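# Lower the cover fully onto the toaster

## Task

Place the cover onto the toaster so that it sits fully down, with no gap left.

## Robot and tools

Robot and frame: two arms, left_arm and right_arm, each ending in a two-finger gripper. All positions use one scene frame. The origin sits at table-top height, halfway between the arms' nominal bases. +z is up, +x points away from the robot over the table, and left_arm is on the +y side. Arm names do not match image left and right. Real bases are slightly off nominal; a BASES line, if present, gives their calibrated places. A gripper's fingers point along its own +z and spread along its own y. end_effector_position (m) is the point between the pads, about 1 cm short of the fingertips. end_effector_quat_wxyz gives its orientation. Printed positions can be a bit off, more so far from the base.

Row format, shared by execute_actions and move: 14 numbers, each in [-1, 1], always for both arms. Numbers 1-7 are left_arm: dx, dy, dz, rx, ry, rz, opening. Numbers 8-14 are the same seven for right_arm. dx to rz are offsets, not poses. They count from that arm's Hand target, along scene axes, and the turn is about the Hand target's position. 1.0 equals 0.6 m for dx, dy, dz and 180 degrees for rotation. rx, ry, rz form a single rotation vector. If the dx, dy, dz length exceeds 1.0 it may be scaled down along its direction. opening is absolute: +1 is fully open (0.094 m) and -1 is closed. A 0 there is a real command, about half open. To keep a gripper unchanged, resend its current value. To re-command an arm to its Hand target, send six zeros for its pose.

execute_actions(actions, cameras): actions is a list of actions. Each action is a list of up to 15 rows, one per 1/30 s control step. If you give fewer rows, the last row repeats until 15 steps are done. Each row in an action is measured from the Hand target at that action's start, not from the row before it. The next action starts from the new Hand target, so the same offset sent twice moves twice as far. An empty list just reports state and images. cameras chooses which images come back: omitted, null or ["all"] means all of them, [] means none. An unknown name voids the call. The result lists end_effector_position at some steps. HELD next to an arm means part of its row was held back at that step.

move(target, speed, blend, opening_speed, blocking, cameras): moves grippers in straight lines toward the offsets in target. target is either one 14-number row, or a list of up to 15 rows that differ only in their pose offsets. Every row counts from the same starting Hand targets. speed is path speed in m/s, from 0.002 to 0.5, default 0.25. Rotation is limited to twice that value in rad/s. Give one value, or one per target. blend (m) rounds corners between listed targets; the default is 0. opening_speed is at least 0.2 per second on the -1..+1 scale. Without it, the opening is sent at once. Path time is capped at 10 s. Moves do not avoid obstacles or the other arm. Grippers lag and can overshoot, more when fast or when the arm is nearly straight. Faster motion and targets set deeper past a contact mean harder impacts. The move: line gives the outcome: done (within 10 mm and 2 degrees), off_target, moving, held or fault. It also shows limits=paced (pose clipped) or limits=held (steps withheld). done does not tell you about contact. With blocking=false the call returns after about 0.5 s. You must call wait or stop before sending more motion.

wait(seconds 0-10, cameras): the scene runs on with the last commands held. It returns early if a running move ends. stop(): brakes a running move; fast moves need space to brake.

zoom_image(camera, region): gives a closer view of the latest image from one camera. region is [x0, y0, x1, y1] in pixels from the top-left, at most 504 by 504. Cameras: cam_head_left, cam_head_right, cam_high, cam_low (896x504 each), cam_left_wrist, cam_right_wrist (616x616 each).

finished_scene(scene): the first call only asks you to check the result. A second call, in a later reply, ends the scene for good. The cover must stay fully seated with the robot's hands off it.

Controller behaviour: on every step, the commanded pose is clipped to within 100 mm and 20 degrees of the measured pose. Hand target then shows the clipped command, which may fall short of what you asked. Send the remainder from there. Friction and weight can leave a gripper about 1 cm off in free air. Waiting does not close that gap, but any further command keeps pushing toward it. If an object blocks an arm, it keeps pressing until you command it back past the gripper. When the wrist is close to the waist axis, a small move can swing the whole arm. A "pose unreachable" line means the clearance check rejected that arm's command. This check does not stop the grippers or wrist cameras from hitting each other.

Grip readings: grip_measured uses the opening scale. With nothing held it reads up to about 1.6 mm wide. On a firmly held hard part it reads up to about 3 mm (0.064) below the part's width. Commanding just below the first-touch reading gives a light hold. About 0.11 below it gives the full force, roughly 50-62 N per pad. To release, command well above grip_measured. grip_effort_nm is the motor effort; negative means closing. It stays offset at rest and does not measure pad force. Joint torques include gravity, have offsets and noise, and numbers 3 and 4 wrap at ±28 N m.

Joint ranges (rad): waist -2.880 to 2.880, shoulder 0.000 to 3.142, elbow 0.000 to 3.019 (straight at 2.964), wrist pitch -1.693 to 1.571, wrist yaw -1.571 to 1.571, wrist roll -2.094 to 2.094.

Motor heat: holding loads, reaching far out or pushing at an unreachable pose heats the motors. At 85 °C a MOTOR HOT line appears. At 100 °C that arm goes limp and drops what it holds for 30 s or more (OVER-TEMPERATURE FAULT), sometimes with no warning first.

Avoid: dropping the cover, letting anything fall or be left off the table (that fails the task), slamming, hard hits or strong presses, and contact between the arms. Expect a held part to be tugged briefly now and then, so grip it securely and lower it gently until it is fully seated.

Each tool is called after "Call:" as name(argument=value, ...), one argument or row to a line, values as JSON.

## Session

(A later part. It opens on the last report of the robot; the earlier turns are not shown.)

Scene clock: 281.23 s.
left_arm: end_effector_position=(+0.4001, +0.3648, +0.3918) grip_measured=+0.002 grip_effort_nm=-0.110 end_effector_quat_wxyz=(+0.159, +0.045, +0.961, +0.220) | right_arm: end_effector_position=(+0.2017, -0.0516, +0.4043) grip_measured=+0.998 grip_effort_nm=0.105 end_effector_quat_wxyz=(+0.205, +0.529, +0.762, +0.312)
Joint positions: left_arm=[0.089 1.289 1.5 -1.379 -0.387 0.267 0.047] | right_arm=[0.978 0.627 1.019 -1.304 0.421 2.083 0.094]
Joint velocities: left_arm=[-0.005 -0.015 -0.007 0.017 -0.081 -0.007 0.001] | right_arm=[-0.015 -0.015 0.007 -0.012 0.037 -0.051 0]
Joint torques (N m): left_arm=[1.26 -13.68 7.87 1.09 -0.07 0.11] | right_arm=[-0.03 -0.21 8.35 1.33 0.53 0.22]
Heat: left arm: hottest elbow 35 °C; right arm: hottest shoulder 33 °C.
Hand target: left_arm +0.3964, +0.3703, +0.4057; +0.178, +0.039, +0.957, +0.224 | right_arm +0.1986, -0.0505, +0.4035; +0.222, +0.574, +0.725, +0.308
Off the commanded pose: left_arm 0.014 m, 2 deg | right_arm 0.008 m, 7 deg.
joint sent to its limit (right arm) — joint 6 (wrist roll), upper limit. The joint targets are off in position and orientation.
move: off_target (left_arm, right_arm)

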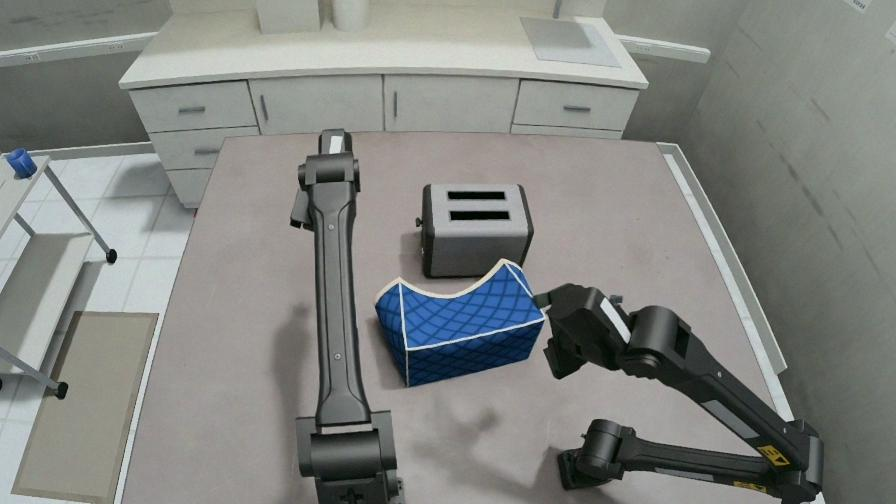

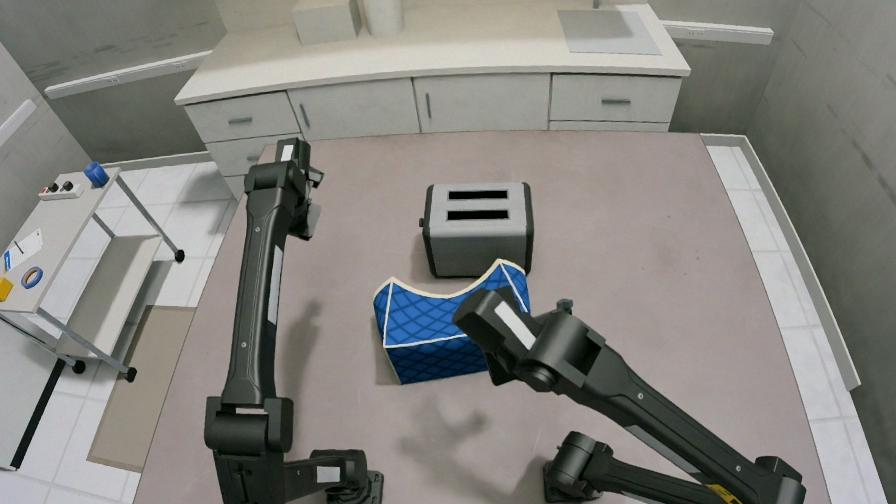

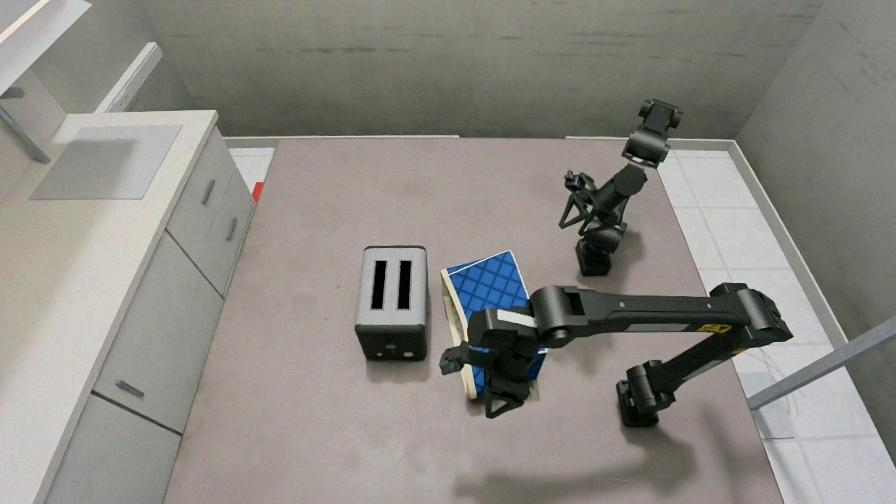

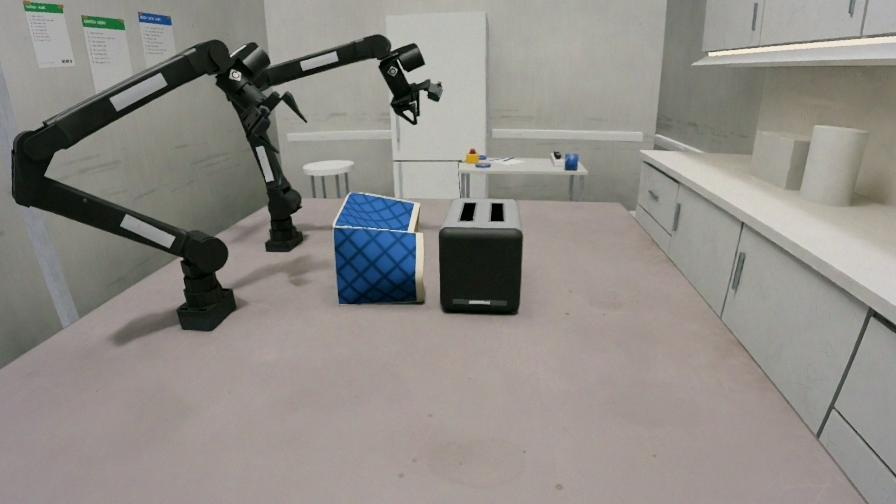

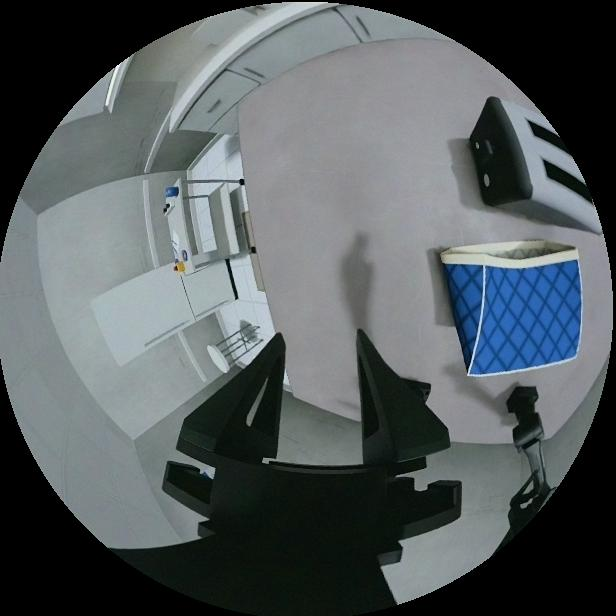

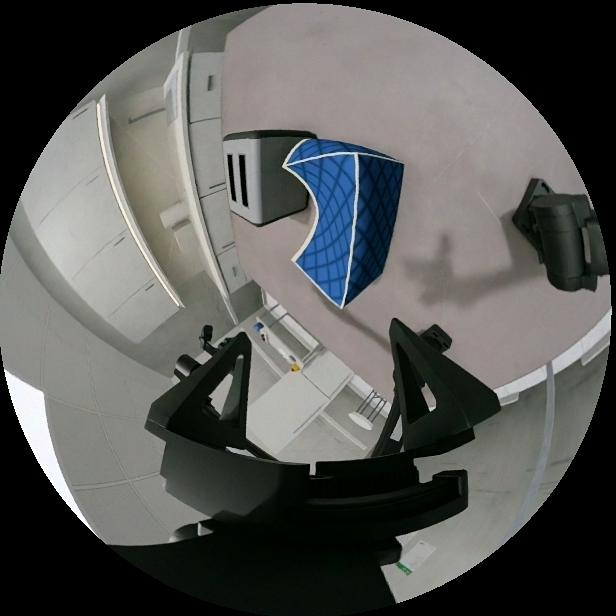

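Call:
move(
  target=[0,0,0,0,0,0,0,0.10,0.06,-0.22,0,0,0,1],
  speed=0.12,
  cameras=["cam_right_wrist","cam_high","cam_low"],
)

Scene clock: 304.50 s.
left_arm: end_effector_position=(+0.4002, +0.3648, +0.3919) grip_measured=+0.002 grip_effort_nm=-0.105 end_effector_quat_wxyz=(+0.159, +0.045, +0.961, +0.220) | right_arm: end_effector_position=(+0.2534, -0.0144, +0.2775) grip_measured=+0.998 grip_effort_nm=0.095 end_effector_quat_wxyz=(+0.220, +0.558, +0.736, +0.315)
Joint positions: left_arm=[0.089 1.289 1.5 -1.379 -0.387 0.267 0.047] | right_arm=[0.905 0.738 0.704 -0.853 0.431 2.084 0.094]
Joint velocities: left_arm=[-0.005 -0.015 0.022 -0.007 -0.051 -0.066 -0.001] | right_arm=[-0.005 -0.005 0.022 -0.007 0.007 -0.11 0]
Joint torques (N m): left_arm=[0.97 -13.16 7.83 1.16 -0.09 0.11] | right_arm=[-2.02 -0.32 9.18 1.43 0.53 0.21]
Heat: left arm: hottest elbow 34 °C; right arm: hottest shoulder 32 °C.
Hand target: left_arm +0.3965, +0.3703, +0.4058; +0.179, +0.039, +0.957, +0.224 | right_arm +0.2576, -0.0163, +0.2706; +0.223, +0.574, +0.725, +0.309
Off the commanded pose: left_arm 0.015 m, 2 deg | right_arm 0.008 m, 2 deg.
joint sent to its limit (right arm) — joint 6 (wrist roll), upper limit. The joint targets still meet the commanded pose.
move: off_target (left_arm)
Images, in order (width x height): cam_high 896x504, cam_low 896x504, cam_right_wrist 616x616.

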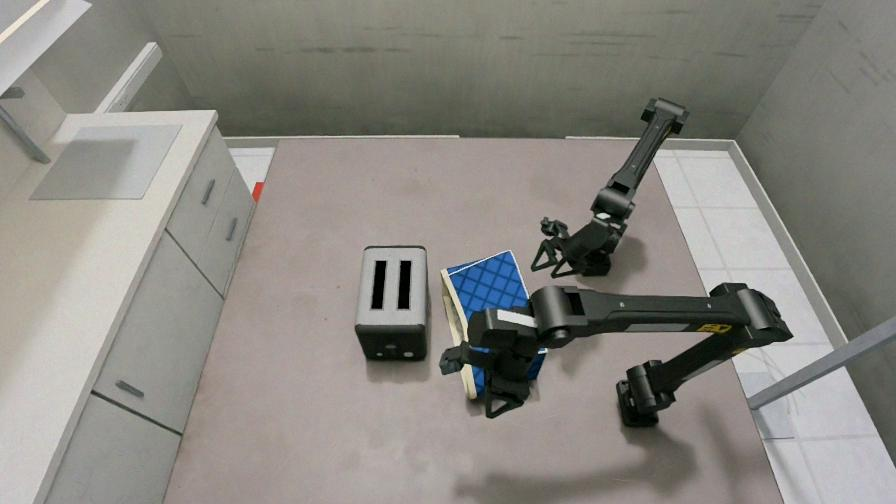

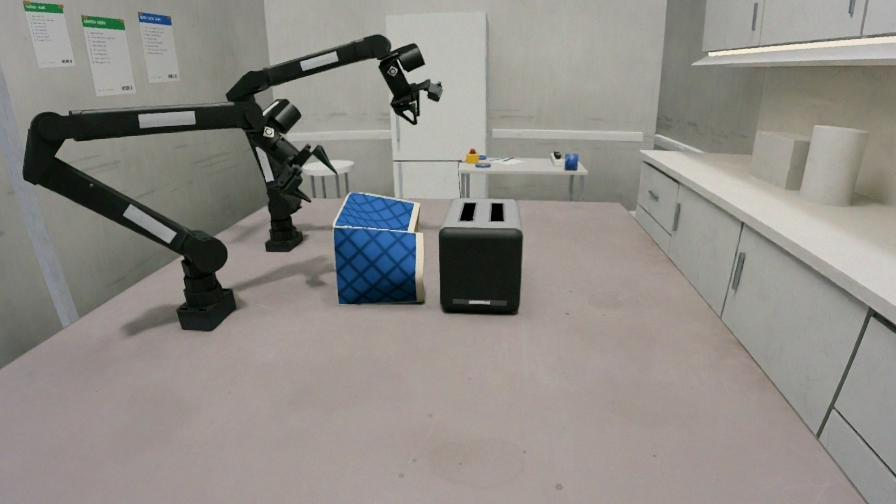

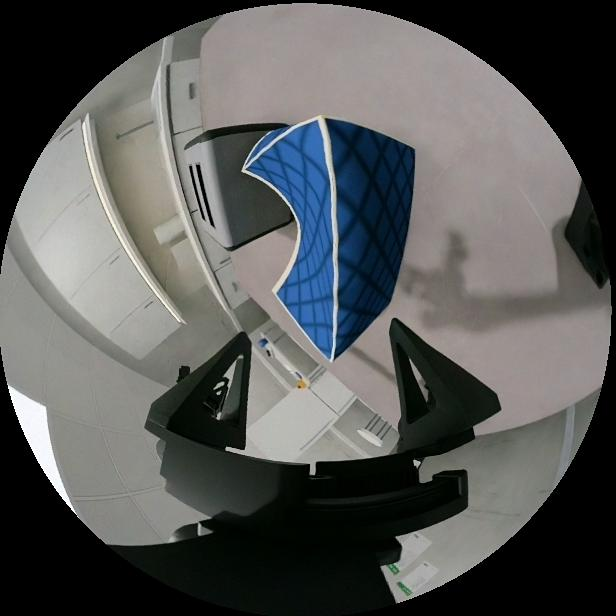

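Call:
move(
  target=[0,0,0,0,0,0,0,0.06,0.015,-0.06,0,0,0,1],
  speed=0.12,
  cameras=["cam_right_wrist","cam_high","cam_low"],
)

Scene clock: 314.93 s.
left_arm: end_effector_position=(+0.4002, +0.3648, +0.3919) grip_measured=+0.002 grip_effort_nm=-0.100 end_effector_quat_wxyz=(+0.159, +0.045, +0.961, +0.220) | right_arm: end_effector_position=(+0.2904, -0.0059, +0.2425) grip_measured=+0.998 grip_effort_nm=0.100 end_effector_quat_wxyz=(+0.223, +0.575, +0.721, +0.317)
Joint positions: left_arm=[0.089 1.289 1.5 -1.379 -0.387 0.267 0.047] | right_arm=[0.817 0.853 0.656 -0.664 0.395 2.052 0.094]
Joint velocities: left_arm=[-0.015 -0.005 -0.007 0.002 -0.007 -0.022 -0.001] | right_arm=[0.005 -0.005 0.007 0.007 0.007 -0.066 0]
Joint torques (N m): left_arm=[0.67 -13.45 7.94 1.14 -0.06 0.11] | right_arm=[-1.73 -1.32 9.02 1.43 0.14 -0.11]
Heat: left arm: hottest elbow 34 °C; right arm: hottest elbow 32 °C.
Hand target: left_arm +0.3965, +0.3703, +0.4058; +0.179, +0.039, +0.957, +0.224 | right_arm +0.2934, -0.0076, +0.2343; +0.224, +0.573, +0.725, +0.309
Off the commanded pose: left_arm 0.015 m, 2 deg | right_arm 0.009 m, 1 deg.
move: off_target (left_arm)
Images, in order (width x height): cam_high 896x504, cam_low 896x504, cam_right_wrist 616x616.

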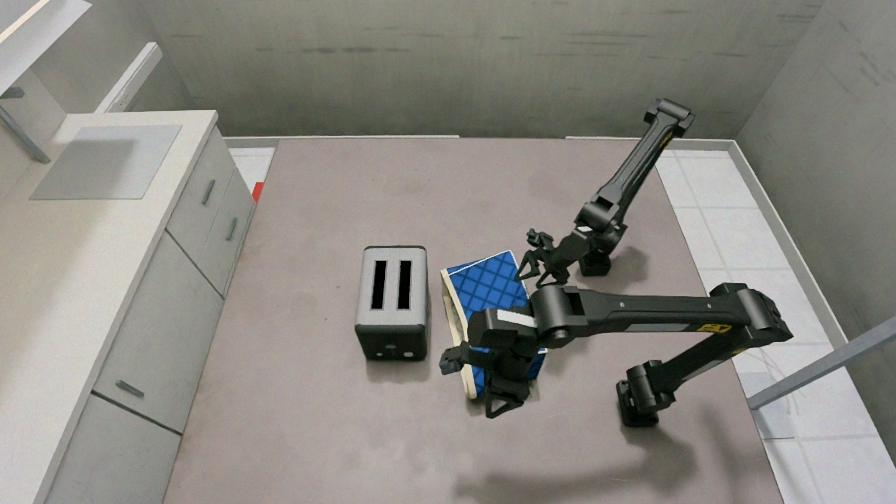

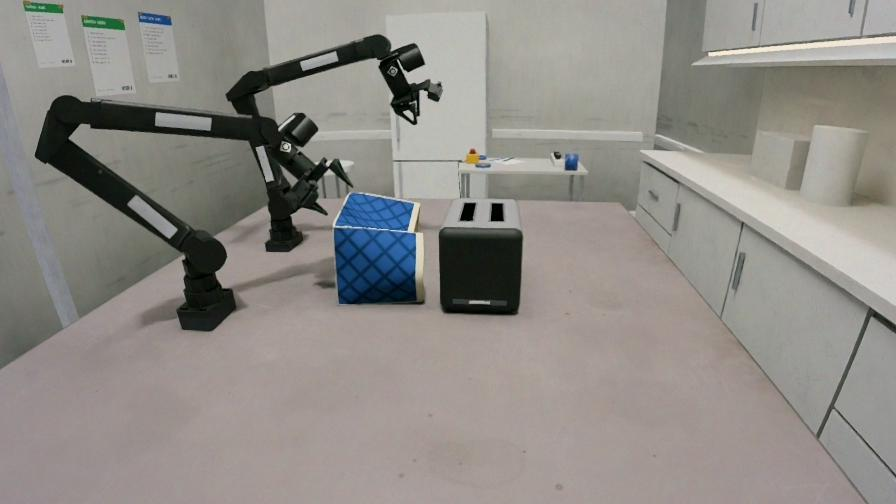

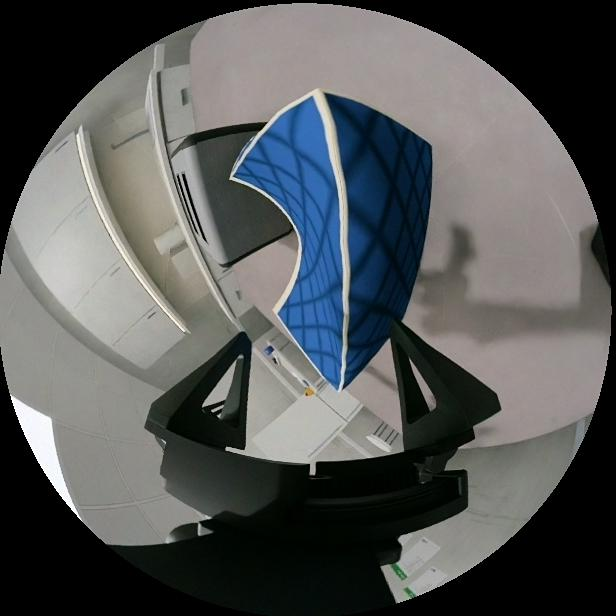

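Call:
move(
  target=[0,0,0,0,0,0,0,0.02,-0.07,-0.035,0,0,0,1],
  speed=0.12,
  cameras=["cam_right_wrist","cam_high","cam_low","cam_head_right"],
)

Scene clock: 329.50 s.
left_arm: end_effector_position=(+0.4002, +0.3648, +0.3919) grip_measured=+0.002 grip_effort_nm=-0.110 end_effector_quat_wxyz=(+0.159, +0.045, +0.961, +0.220) | right_arm: end_effector_position=(+0.3051, -0.0465, +0.2136) grip_measured=+0.998 grip_effort_nm=0.100 end_effector_quat_wxyz=(+0.223, +0.575, +0.726, +0.303)
Joint positions: left_arm=[0.089 1.289 1.5 -1.379 -0.387 0.267 0.047] | right_arm=[0.655 0.821 0.569 -0.593 0.292 1.92 0.094]
Joint velocities: left_arm=[-0.005 -0.005 -0.017 -0.017 0.051 -0.022 0] | right_arm=[0.005 0.005 0.007 -0.012 -0.051 -0.007 0]
Joint torques (N m): left_arm=[1.32 -13.33 7.92 1.22 -0.07 0.12] | right_arm=[-1.85 -2.96 8.69 1.46 0.08 -0.13]
Heat: left arm: hottest elbow 34 °C; right arm: hottest shoulder 31 °C.
Hand target: left_arm +0.3965, +0.3703, +0.4058; +0.179, +0.039, +0.957, +0.224 | right_arm +0.3055, -0.0503, +0.2140; +0.226, +0.572, +0.725, +0.308
Off the commanded pose: left_arm 0.015 m, 2 deg | right_arm 0.003 m, 1 deg.
move: off_target (left_arm)
Images, in order (width x height): cam_head_right 896x504, cam_high 896x504, cam_low 896x504, cam_right_wrist 616x616.

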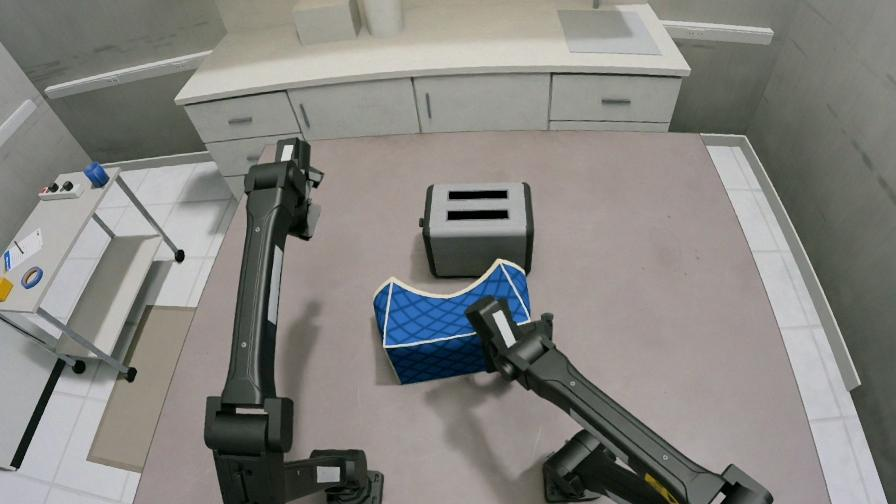

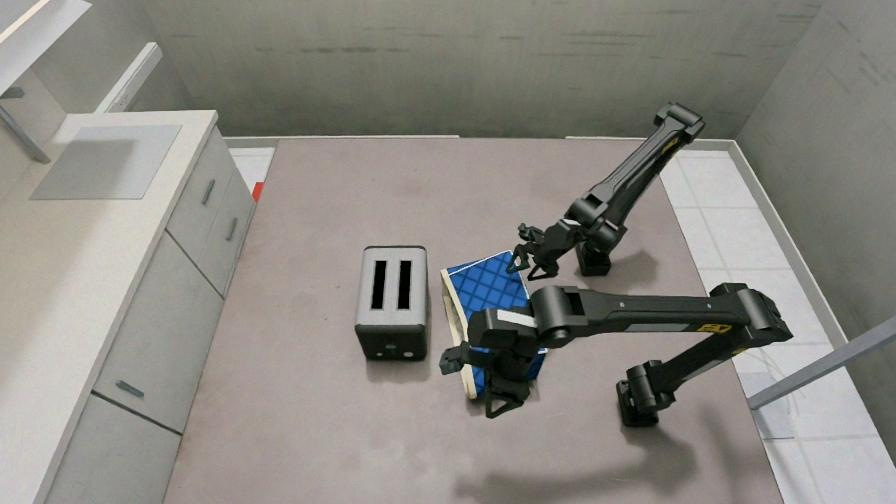

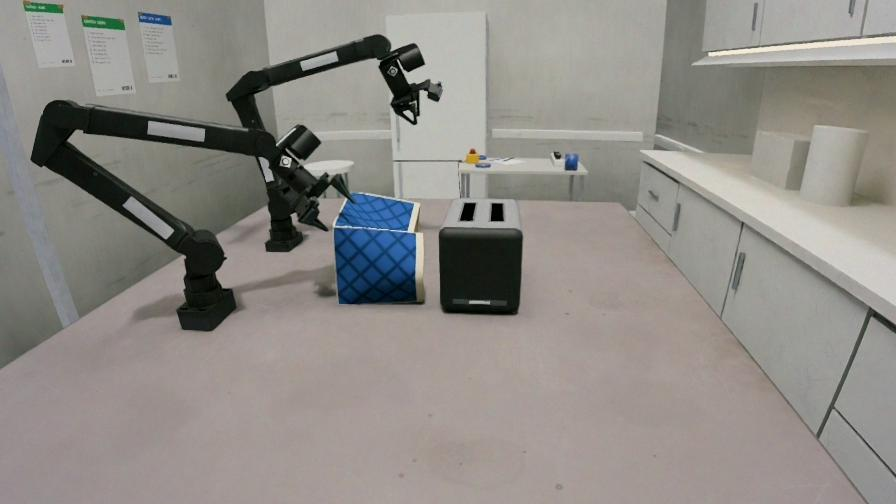

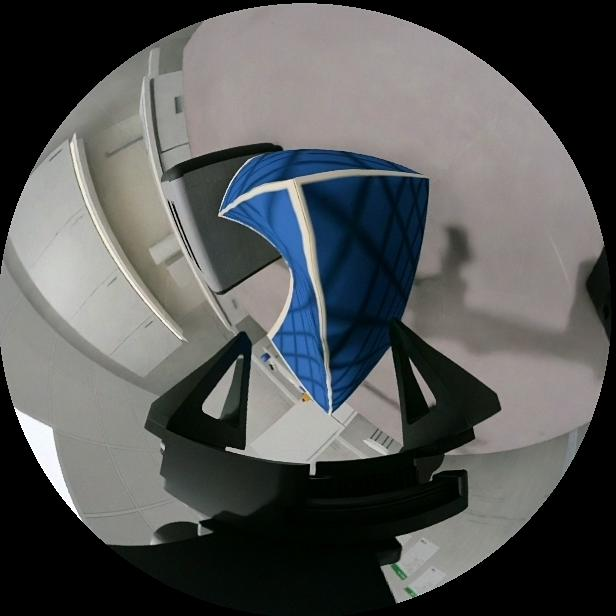

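Call:
move(
  target=[0,0,0,0,0,0,0,0.015,0.12,0.005,0,0,0,1],
  speed=0.12,
  cameras=["cam_right_wrist","cam_high","cam_low","cam_head_right"],
)

Call:
zoom_image(
  camera="cam_low",
  region=[250, 120, 450, 320],
)

Scene clock: 338.23 s.
left_arm: end_effector_position=(+0.4002, +0.3648, +0.3919) grip_measured=+0.002 grip_effort_nm=-0.100 end_effector_quat_wxyz=(+0.159, +0.045, +0.961, +0.220) | right_arm: end_effector_position=(+0.3016, +0.0034, +0.1928) grip_measured=+0.998 grip_effort_nm=0.100 end_effector_quat_wxyz=(+0.224, +0.572, +0.736, +0.284)
Joint positions: left_arm=[0.089 1.289 1.5 -1.379 -0.387 0.267 0.047] | right_arm=[0.81 0.985 0.615 -0.557 0.394 2.034 0.094]
Joint velocities: left_arm=[-0.005 0.005 0.007 -0.007 -0.051 0.037 -0.002] | right_arm=[0.015 0.005 -0.007 0.002 0.037 0.007 0]
Joint torques (N m): left_arm=[1.08 -13.04 7.87 1.17 -0.06 0.1] | right_arm=[-0.09 -2.32 14.12 1.33 0.52 0.23]
Heat: left arm: hottest elbow 34 °C; right arm: hottest shoulder 31 °C.
Hand target: left_arm +0.3965, +0.3703, +0.4058; +0.179, +0.039, +0.957, +0.224 | right_arm +0.3142, +0.0223, +0.2159; +0.224, +0.573, +0.725, +0.309
Off the commanded pose: left_arm 0.015 m, 2 deg | right_arm 0.033 m, 3 deg.
move: off_target (left_arm, right_arm)
Images, in order (width x height): cam_head_right 896x504, cam_high 896x504, cam_low 896x504, cam_right_wrist 616x616.

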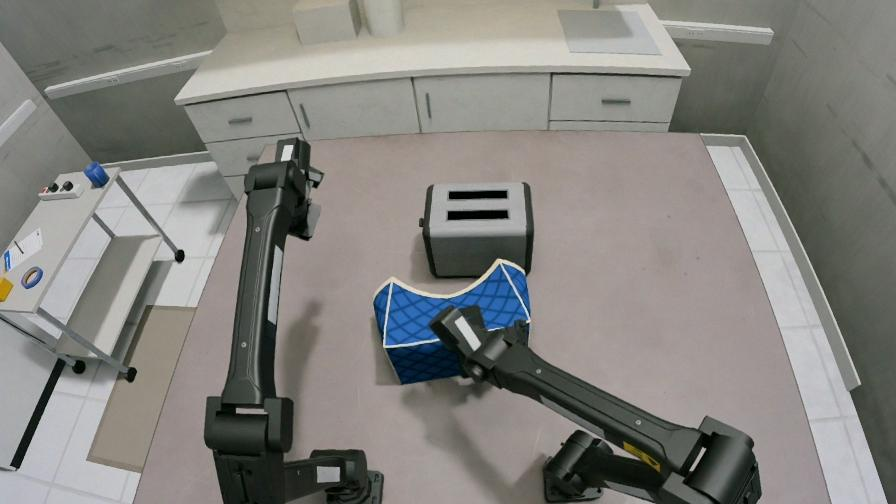

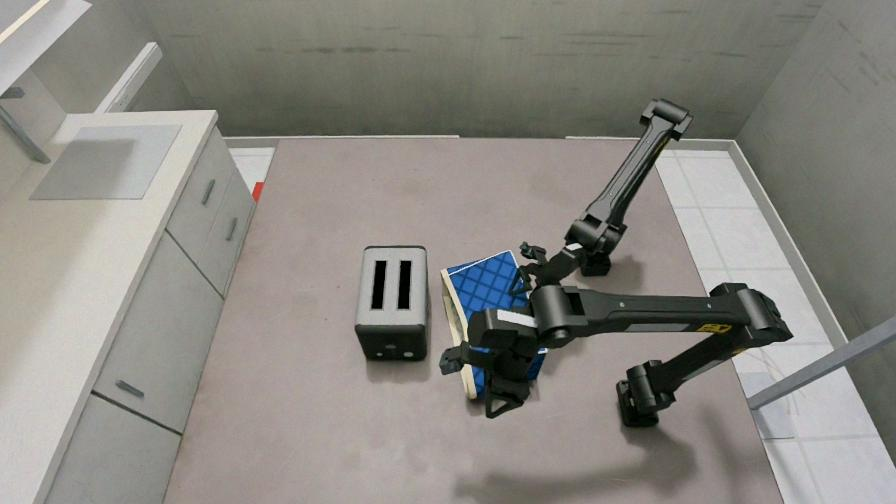

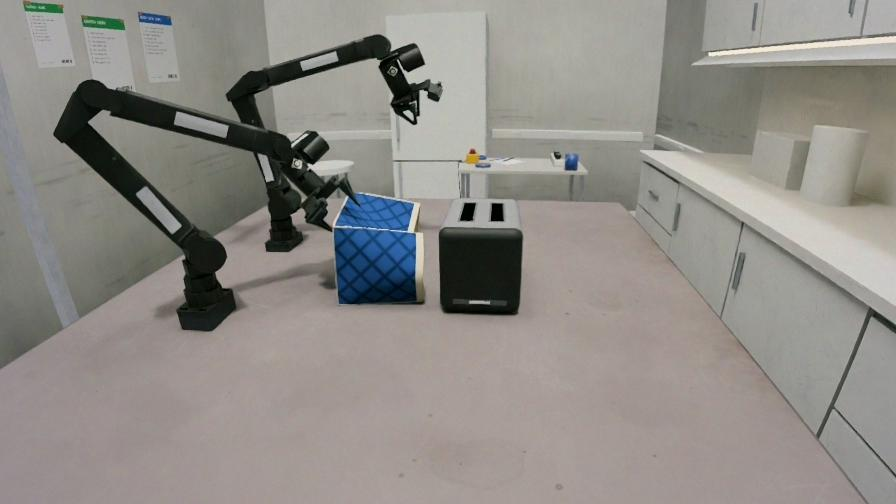

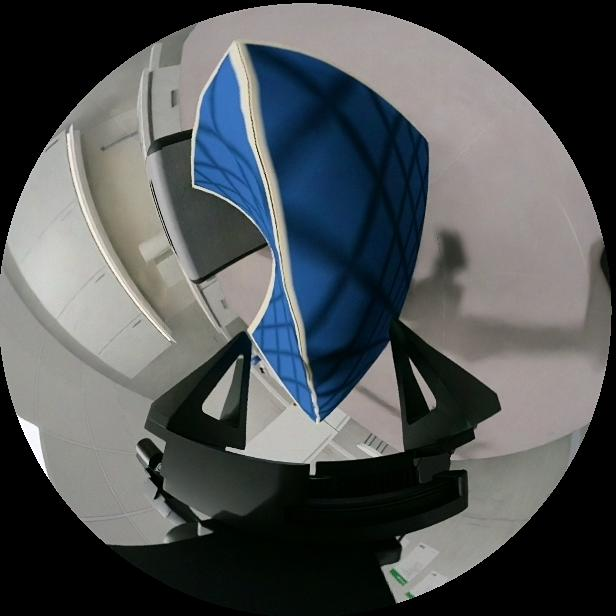

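Scaled by 2.520.

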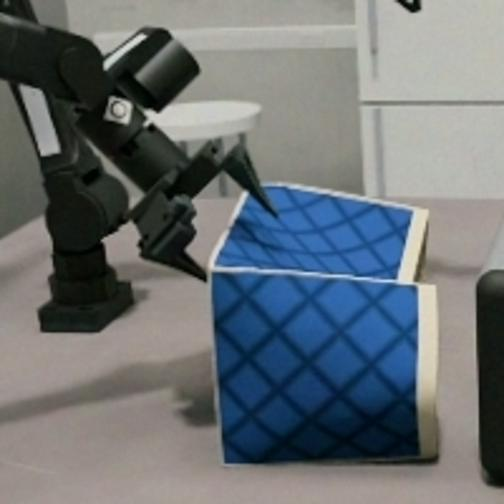

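Call:
move(
  target=[0,0,0,0,0,0,0,0,0,0,0,0,0,-1],
  opening_speed=0.8,
  cameras=["cam_right_wrist","cam_low"],
)

Call:
zoom_image(
  camera="cam_low",
  region=[250, 120, 450, 320],
)

Scene clock: 344.83 s.
left_arm: end_effector_position=(+0.4002, +0.3648, +0.3919) grip_measured=+0.002 grip_effort_nm=-0.110 end_effector_quat_wxyz=(+0.159, +0.045, +0.961, +0.220) | right_arm: end_effector_position=(+0.3017, +0.0035, +0.1924) grip_measured=-0.931 grip_effort_nm=-0.960 end_effector_quat_wxyz=(+0.224, +0.572, +0.736, +0.283)
Joint positions: left_arm=[0.089 1.289 1.5 -1.379 -0.387 0.267 0.047] | right_arm=[0.81 0.987 0.615 -0.556 0.394 2.036 0.003]
Joint velocities: left_arm=[-0.015 -0.005 -0.002 -0.002 0.022 -0.037 0] | right_arm=[-0.005 0.005 0.012 -0.022 0.007 0.022 -0.002]
Joint torques (N m): left_arm=[1.2 -13.04 7.87 1.26 -0.06 0.08] | right_arm=[-0.09 -2.37 14.16 1.33 0.51 0.22]
Heat: left arm: hottest elbow 34 °C; right arm: hottest elbow 33 °C.
Hand target: left_arm +0.3965, +0.3703, +0.4058; +0.179, +0.039, +0.957, +0.224 | right_arm +0.3142, +0.0223, +0.2159; +0.224, +0.573, +0.725, +0.309
Off the commanded pose: left_arm 0.015 m, 2 deg | right_arm 0.033 m, 3 deg.
move: off_target (left_arm, right_arm)
Images, in order (width x height): cam_low 896x504, cam_right_wrist 616x616.

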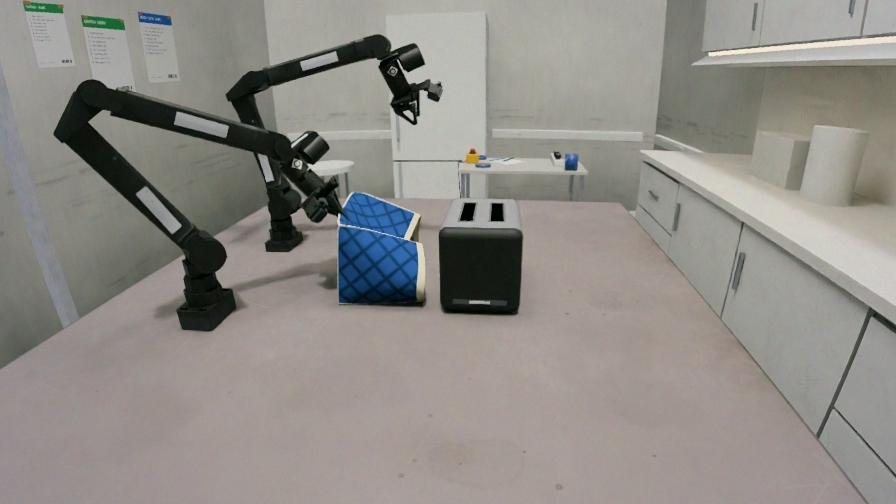

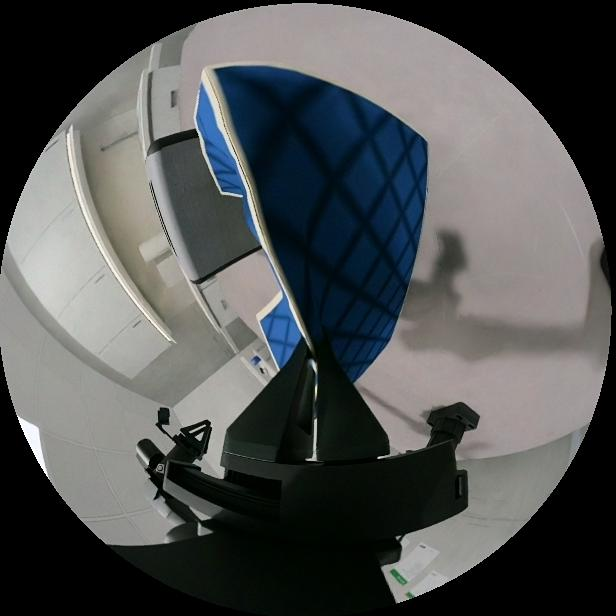

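Scaled by 2.520.

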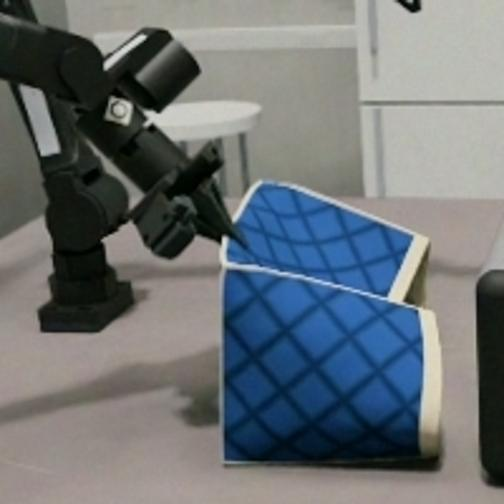

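Call:
move(
  target=[0,0,0,0,0,0,0,-0.08,0,0.16,0,0,0,-1],
  speed=0.12,
  cameras=["cam_low"],
)

Call:
move(
  target=[0,0,0,0,0,0,0,0.06,0,0.03,0,0.25,0,-1],
  speed=0.12,
  cameras=["cam_low","cam_high","cam_head_right"],
)

Scene clock: 353.93 s.
left_arm: end_effector_position=(+0.4002, +0.3648, +0.3919) grip_measured=+0.002 grip_effort_nm=-0.110 end_effector_quat_wxyz=(+0.159, +0.045, +0.961, +0.220) | right_arm: end_effector_position=(+0.2630, +0.0100, +0.2731) grip_measured=-0.936 grip_effort_nm=-1.033 end_effector_quat_wxyz=(+0.220, +0.549, +0.757, +0.277)
Joint positions: left_arm=[0.089 1.289 1.5 -1.379 -0.387 0.267 0.047] | right_arm=[0.927 0.867 0.78 -0.887 0.435 2.082 0.003]
Joint velocities: left_arm=[-0.024 0.005 -0.012 -0.002 -0.007 -0.007 -0.001] | right_arm=[-0.005 -0.005 0.002 -0.017 -0.007 -0.066 -0.002]
Joint torques (N m): left_arm=[0.91 -13.1 7.84 1.2 -0.08 0.12] | right_arm=[0.15 -3.66 15.58 0.8 0.61 0.24]
Heat: left arm: hottest elbow 34 °C; right arm: hottest elbow 34 °C.
Hand target: left_arm +0.3965, +0.3703, +0.4058; +0.179, +0.039, +0.957, +0.224 | right_arm +0.2669, +0.0234, +0.3122; +0.222, +0.574, +0.725, +0.309
Off the commanded pose: left_arm 0.015 m, 2 deg | right_arm 0.041 m, 6 deg.
joint sent to its limit (right arm) — joint 6 (wrist roll), upper limit. The joint targets are off in orientation, not in position.
move: off_target (left_arm, right_arm)
Images, in order (width x height): cam_low 896x504.

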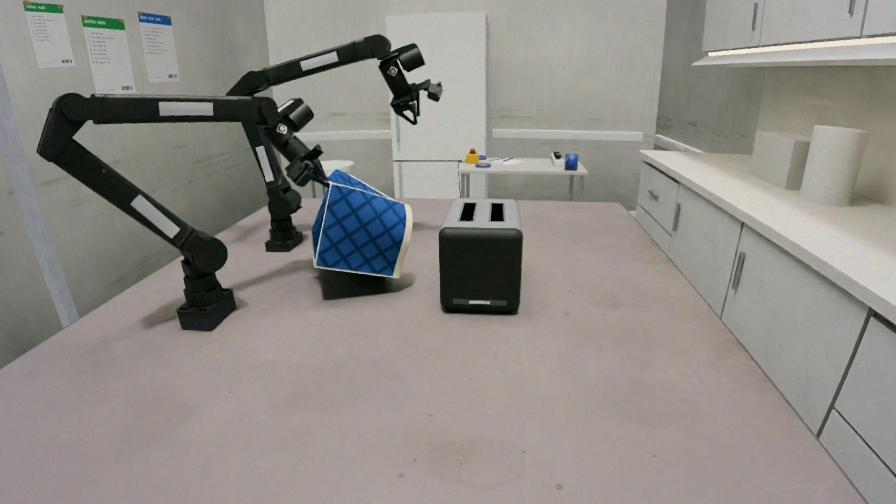

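Scene clock: 357.87 s.
left_arm: end_effector_position=(+0.4002, +0.3648, +0.3919) grip_measured=+0.002 grip_effort_nm=-0.110 end_effector_quat_wxyz=(+0.159, +0.045, +0.961, +0.220) | right_arm: end_effector_position=(+0.2891, +0.0168, +0.3089) grip_measured=-0.936 grip_effort_nm=-1.028 end_effector_quat_wxyz=(-0.067, +0.652, +0.754, +0.044)
Joint positions: left_arm=[0.089 1.289 1.5 -1.379 -0.387 0.267 0.047] | right_arm=[0.611 1.266 1.284 -1.53 -0.15 2.078 0.003]
Joint velocities: left_arm=[-0.005 -0.015 -0.017 -0.012 -0.022 0.051 0] | right_arm=[-0.005 -0.015 -0.002 0.007 0.051 -0.007 0]
Joint torques (N m): left_arm=[1.14 -13.16 7.88 1.13 -0.05 0.11] | right_arm=[-1.9 -5.89 14.39 -0.02 -0.22 -0.02]
Heat: left arm: hottest elbow 34 °C; right arm: hottest elbow 34 °C.
Hand target: left_arm +0.3965, +0.3703, +0.4058; +0.179, +0.039, +0.957, +0.224 | right_arm +0.3043, +0.0241, +0.3276; -0.066, +0.649, +0.756, +0.064
Off the commanded pose: left_arm 0.015 m, 2 deg | right_arm 0.026 m, 3 deg.
move: off_target (left_arm, right_arm)
Images, in order (width x height): cam_head_right 896x504, cam_high 896x504, cam_low 896x504.

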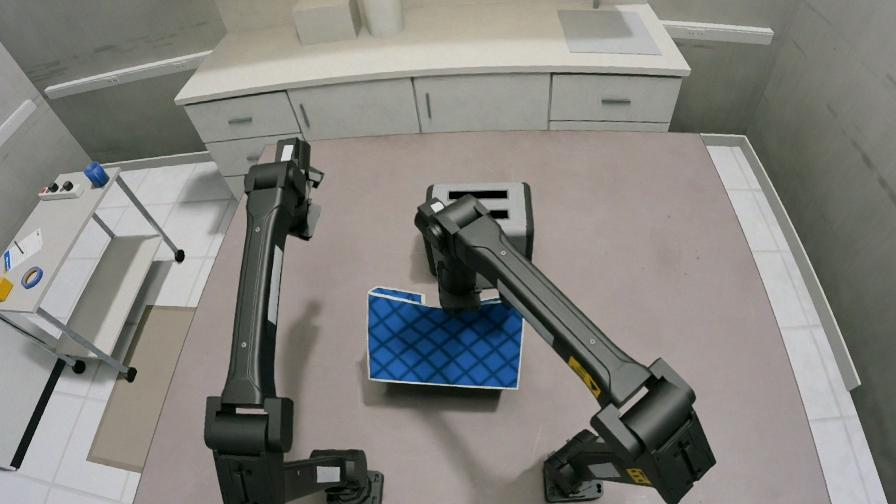

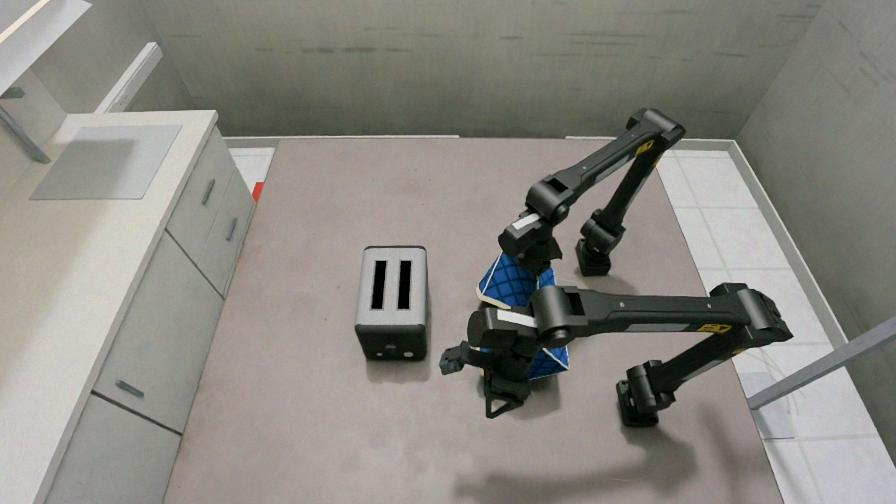

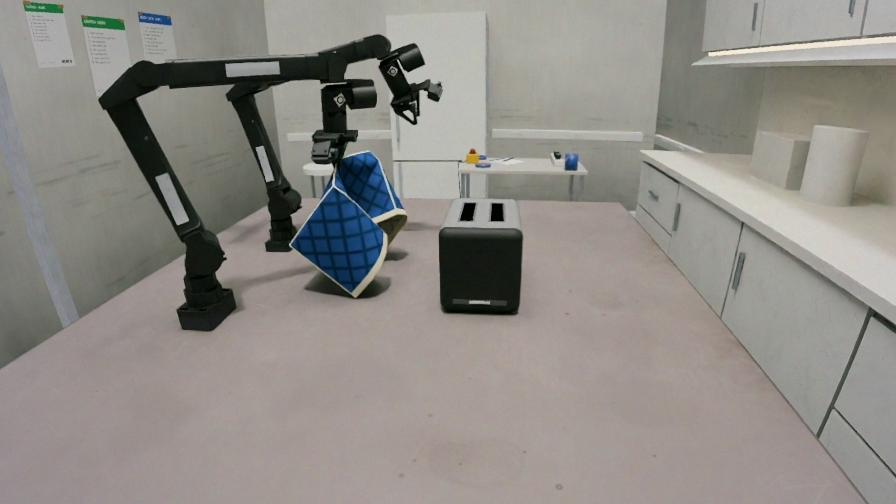

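Call:
move(
  target=[
    [0,0,0,0,0,0,0,0.15,0,-0.03,0,0.08,0,-1],
    [0,0,0,0,0,0,0,0.26,-0.01,-0.12,0,0.08,0,-1],
  ],
  speed=0.12,
  cameras=["cam_low","cam_high","cam_head_right"],
)

Scene clock: 366.60 s.
left_arm: end_effector_position=(+0.4002, +0.3648, +0.3919) grip_measured=+0.002 grip_effort_nm=-0.105 end_effector_quat_wxyz=(+0.159, +0.045, +0.961, +0.220) | right_arm: end_effector_position=(+0.4398, +0.0155, +0.2462) grip_measured=-0.936 grip_effort_nm=-1.028 end_effector_quat_wxyz=(-0.165, +0.654, +0.737, -0.035)
Joint positions: left_arm=[0.089 1.289 1.5 -1.379 -0.387 0.267 0.047] | right_arm=[0.383 1.762 1.651 -1.666 -0.271 1.843 0.003]
Joint velocities: left_arm=[-0.005 -0.015 -0.002 -0.012 0.037 -0.022 0.001] | right_arm=[0.005 -0.015 -0.022 0.022 -0.022 -0.037 0]
Joint torques (N m): left_arm=[1.2 -12.69 7.91 1.09 -0.08 0.11] | right_arm=[-1.79 -12.1 13.2 -0.16 0.1 -0.02]
Heat: left arm: hottest elbow 34 °C; right arm: hottest elbow 35 °C.
Hand target: left_arm +0.3965, +0.3703, +0.4058; +0.179, +0.039, +0.957, +0.224 | right_arm +0.4596, +0.0173, +0.2523; -0.157, +0.652, +0.742, -0.019
Off the commanded pose: left_arm 0.015 m, 2 deg | right_arm 0.023 m, 2 deg.
move: off_target (left_arm, right_arm)
Images, in order (width x height): cam_head_right 896x504, cam_high 896x504, cam_low 896x504.

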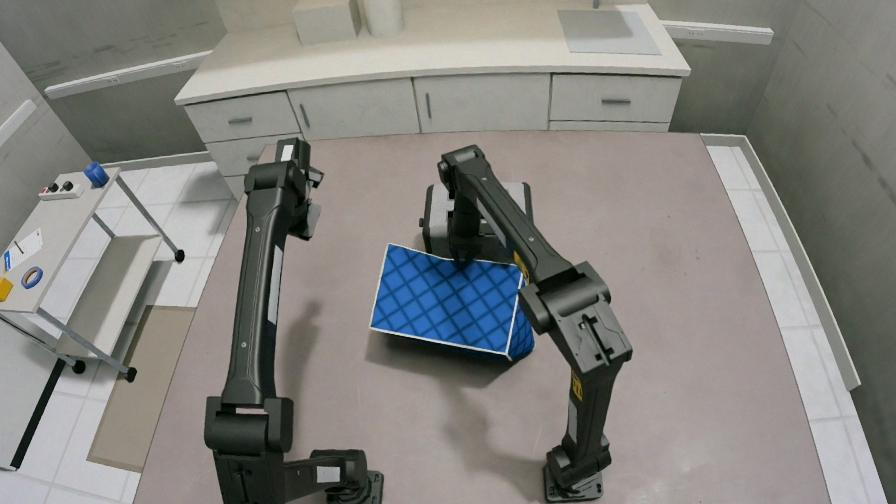

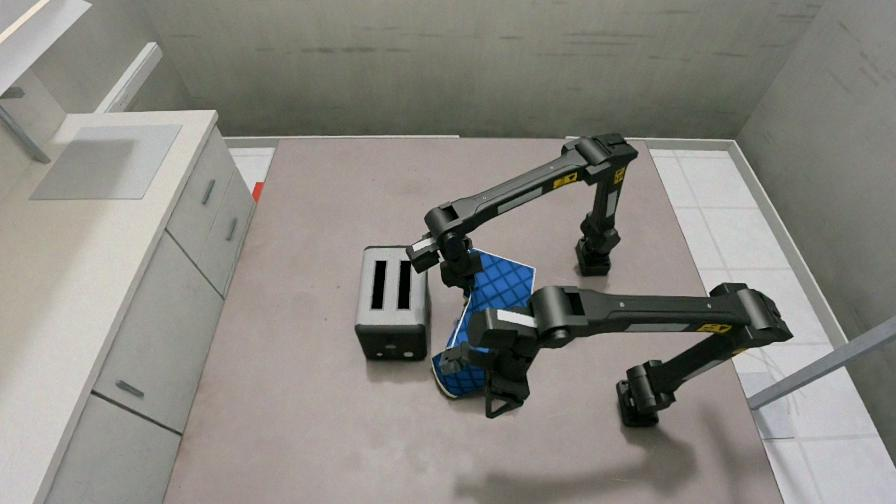

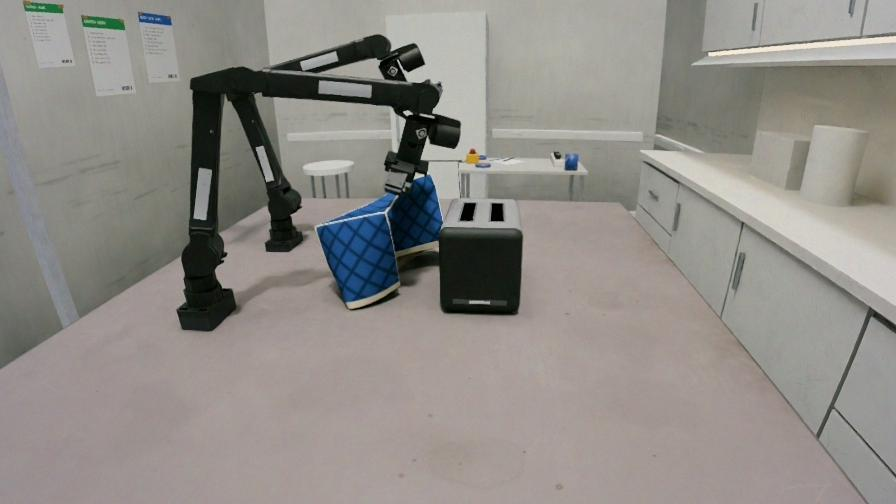

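Call:
move(
  target=[0,0,0,0,0,0,0,-0.03,0,-0.07,0,0,0.06,-1],
  speed=0.1,
  cameras=["cam_low","cam_head_right"],
)

Scene clock: 371.67 s.
left_arm: end_effector_position=(+0.4002, +0.3648, +0.3919) grip_measured=+0.002 grip_effort_nm=-0.115 end_effector_quat_wxyz=(+0.159, +0.045, +0.961, +0.220) | right_arm: end_effector_position=(+0.4432, +0.0130, +0.2263) grip_measured=-0.936 grip_effort_nm=-1.038 end_effector_quat_wxyz=(-0.149, +0.590, +0.794, -0.020)
Joint positions: left_arm=[0.089 1.289 1.5 -1.379 -0.387 0.267 0.047] | right_arm=[0.386 1.762 1.605 -1.599 -0.24 1.678 0.003]
Joint velocities: left_arm=[-0.024 0.005 -0.002 0.007 -0.095 -0.066 0.001] | right_arm=[0.005 -0.005 -0.002 -0.007 -0.007 -0.037 -0.001]
Joint torques (N m): left_arm=[0.91 -13.22 7.9 1.06 -0.06 0.11] | right_arm=[-0.03 -11.75 7.56 -0.01 0.12 -0.04]
Heat: left arm: hottest elbow 34 °C; right arm: hottest elbow 35 °C.
Hand target: left_arm +0.3965, +0.3703, +0.4058; +0.179, +0.039, +0.957, +0.224 | right_arm +0.4409, +0.0174, +0.2104; -0.154, +0.579, +0.800, -0.034
Off the commanded pose: left_arm 0.015 m, 2 deg | right_arm 0.017 m, 2 deg.
move: off_target (left_arm, right_arm)
Images, in order (width x height): cam_head_right 896x504, cam_low 896x504.

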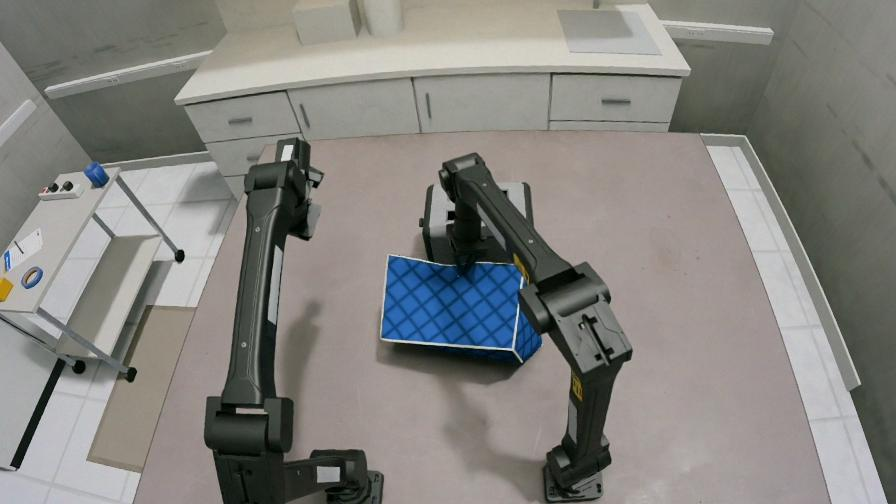

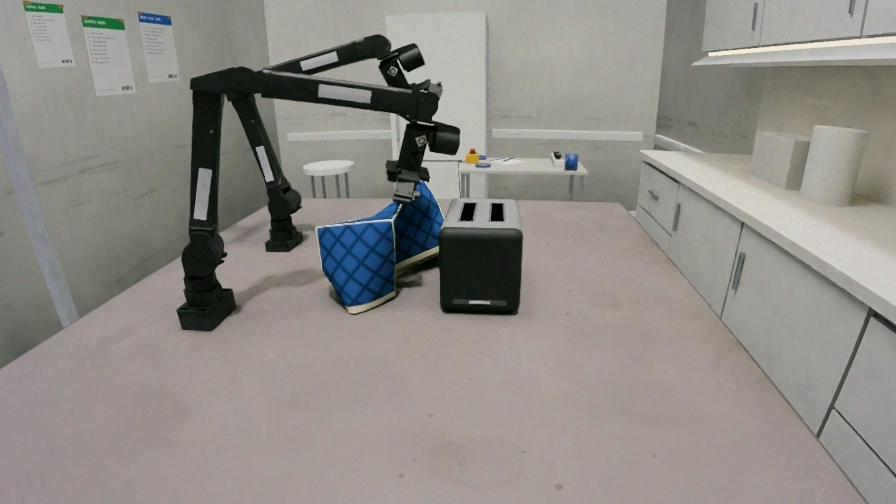

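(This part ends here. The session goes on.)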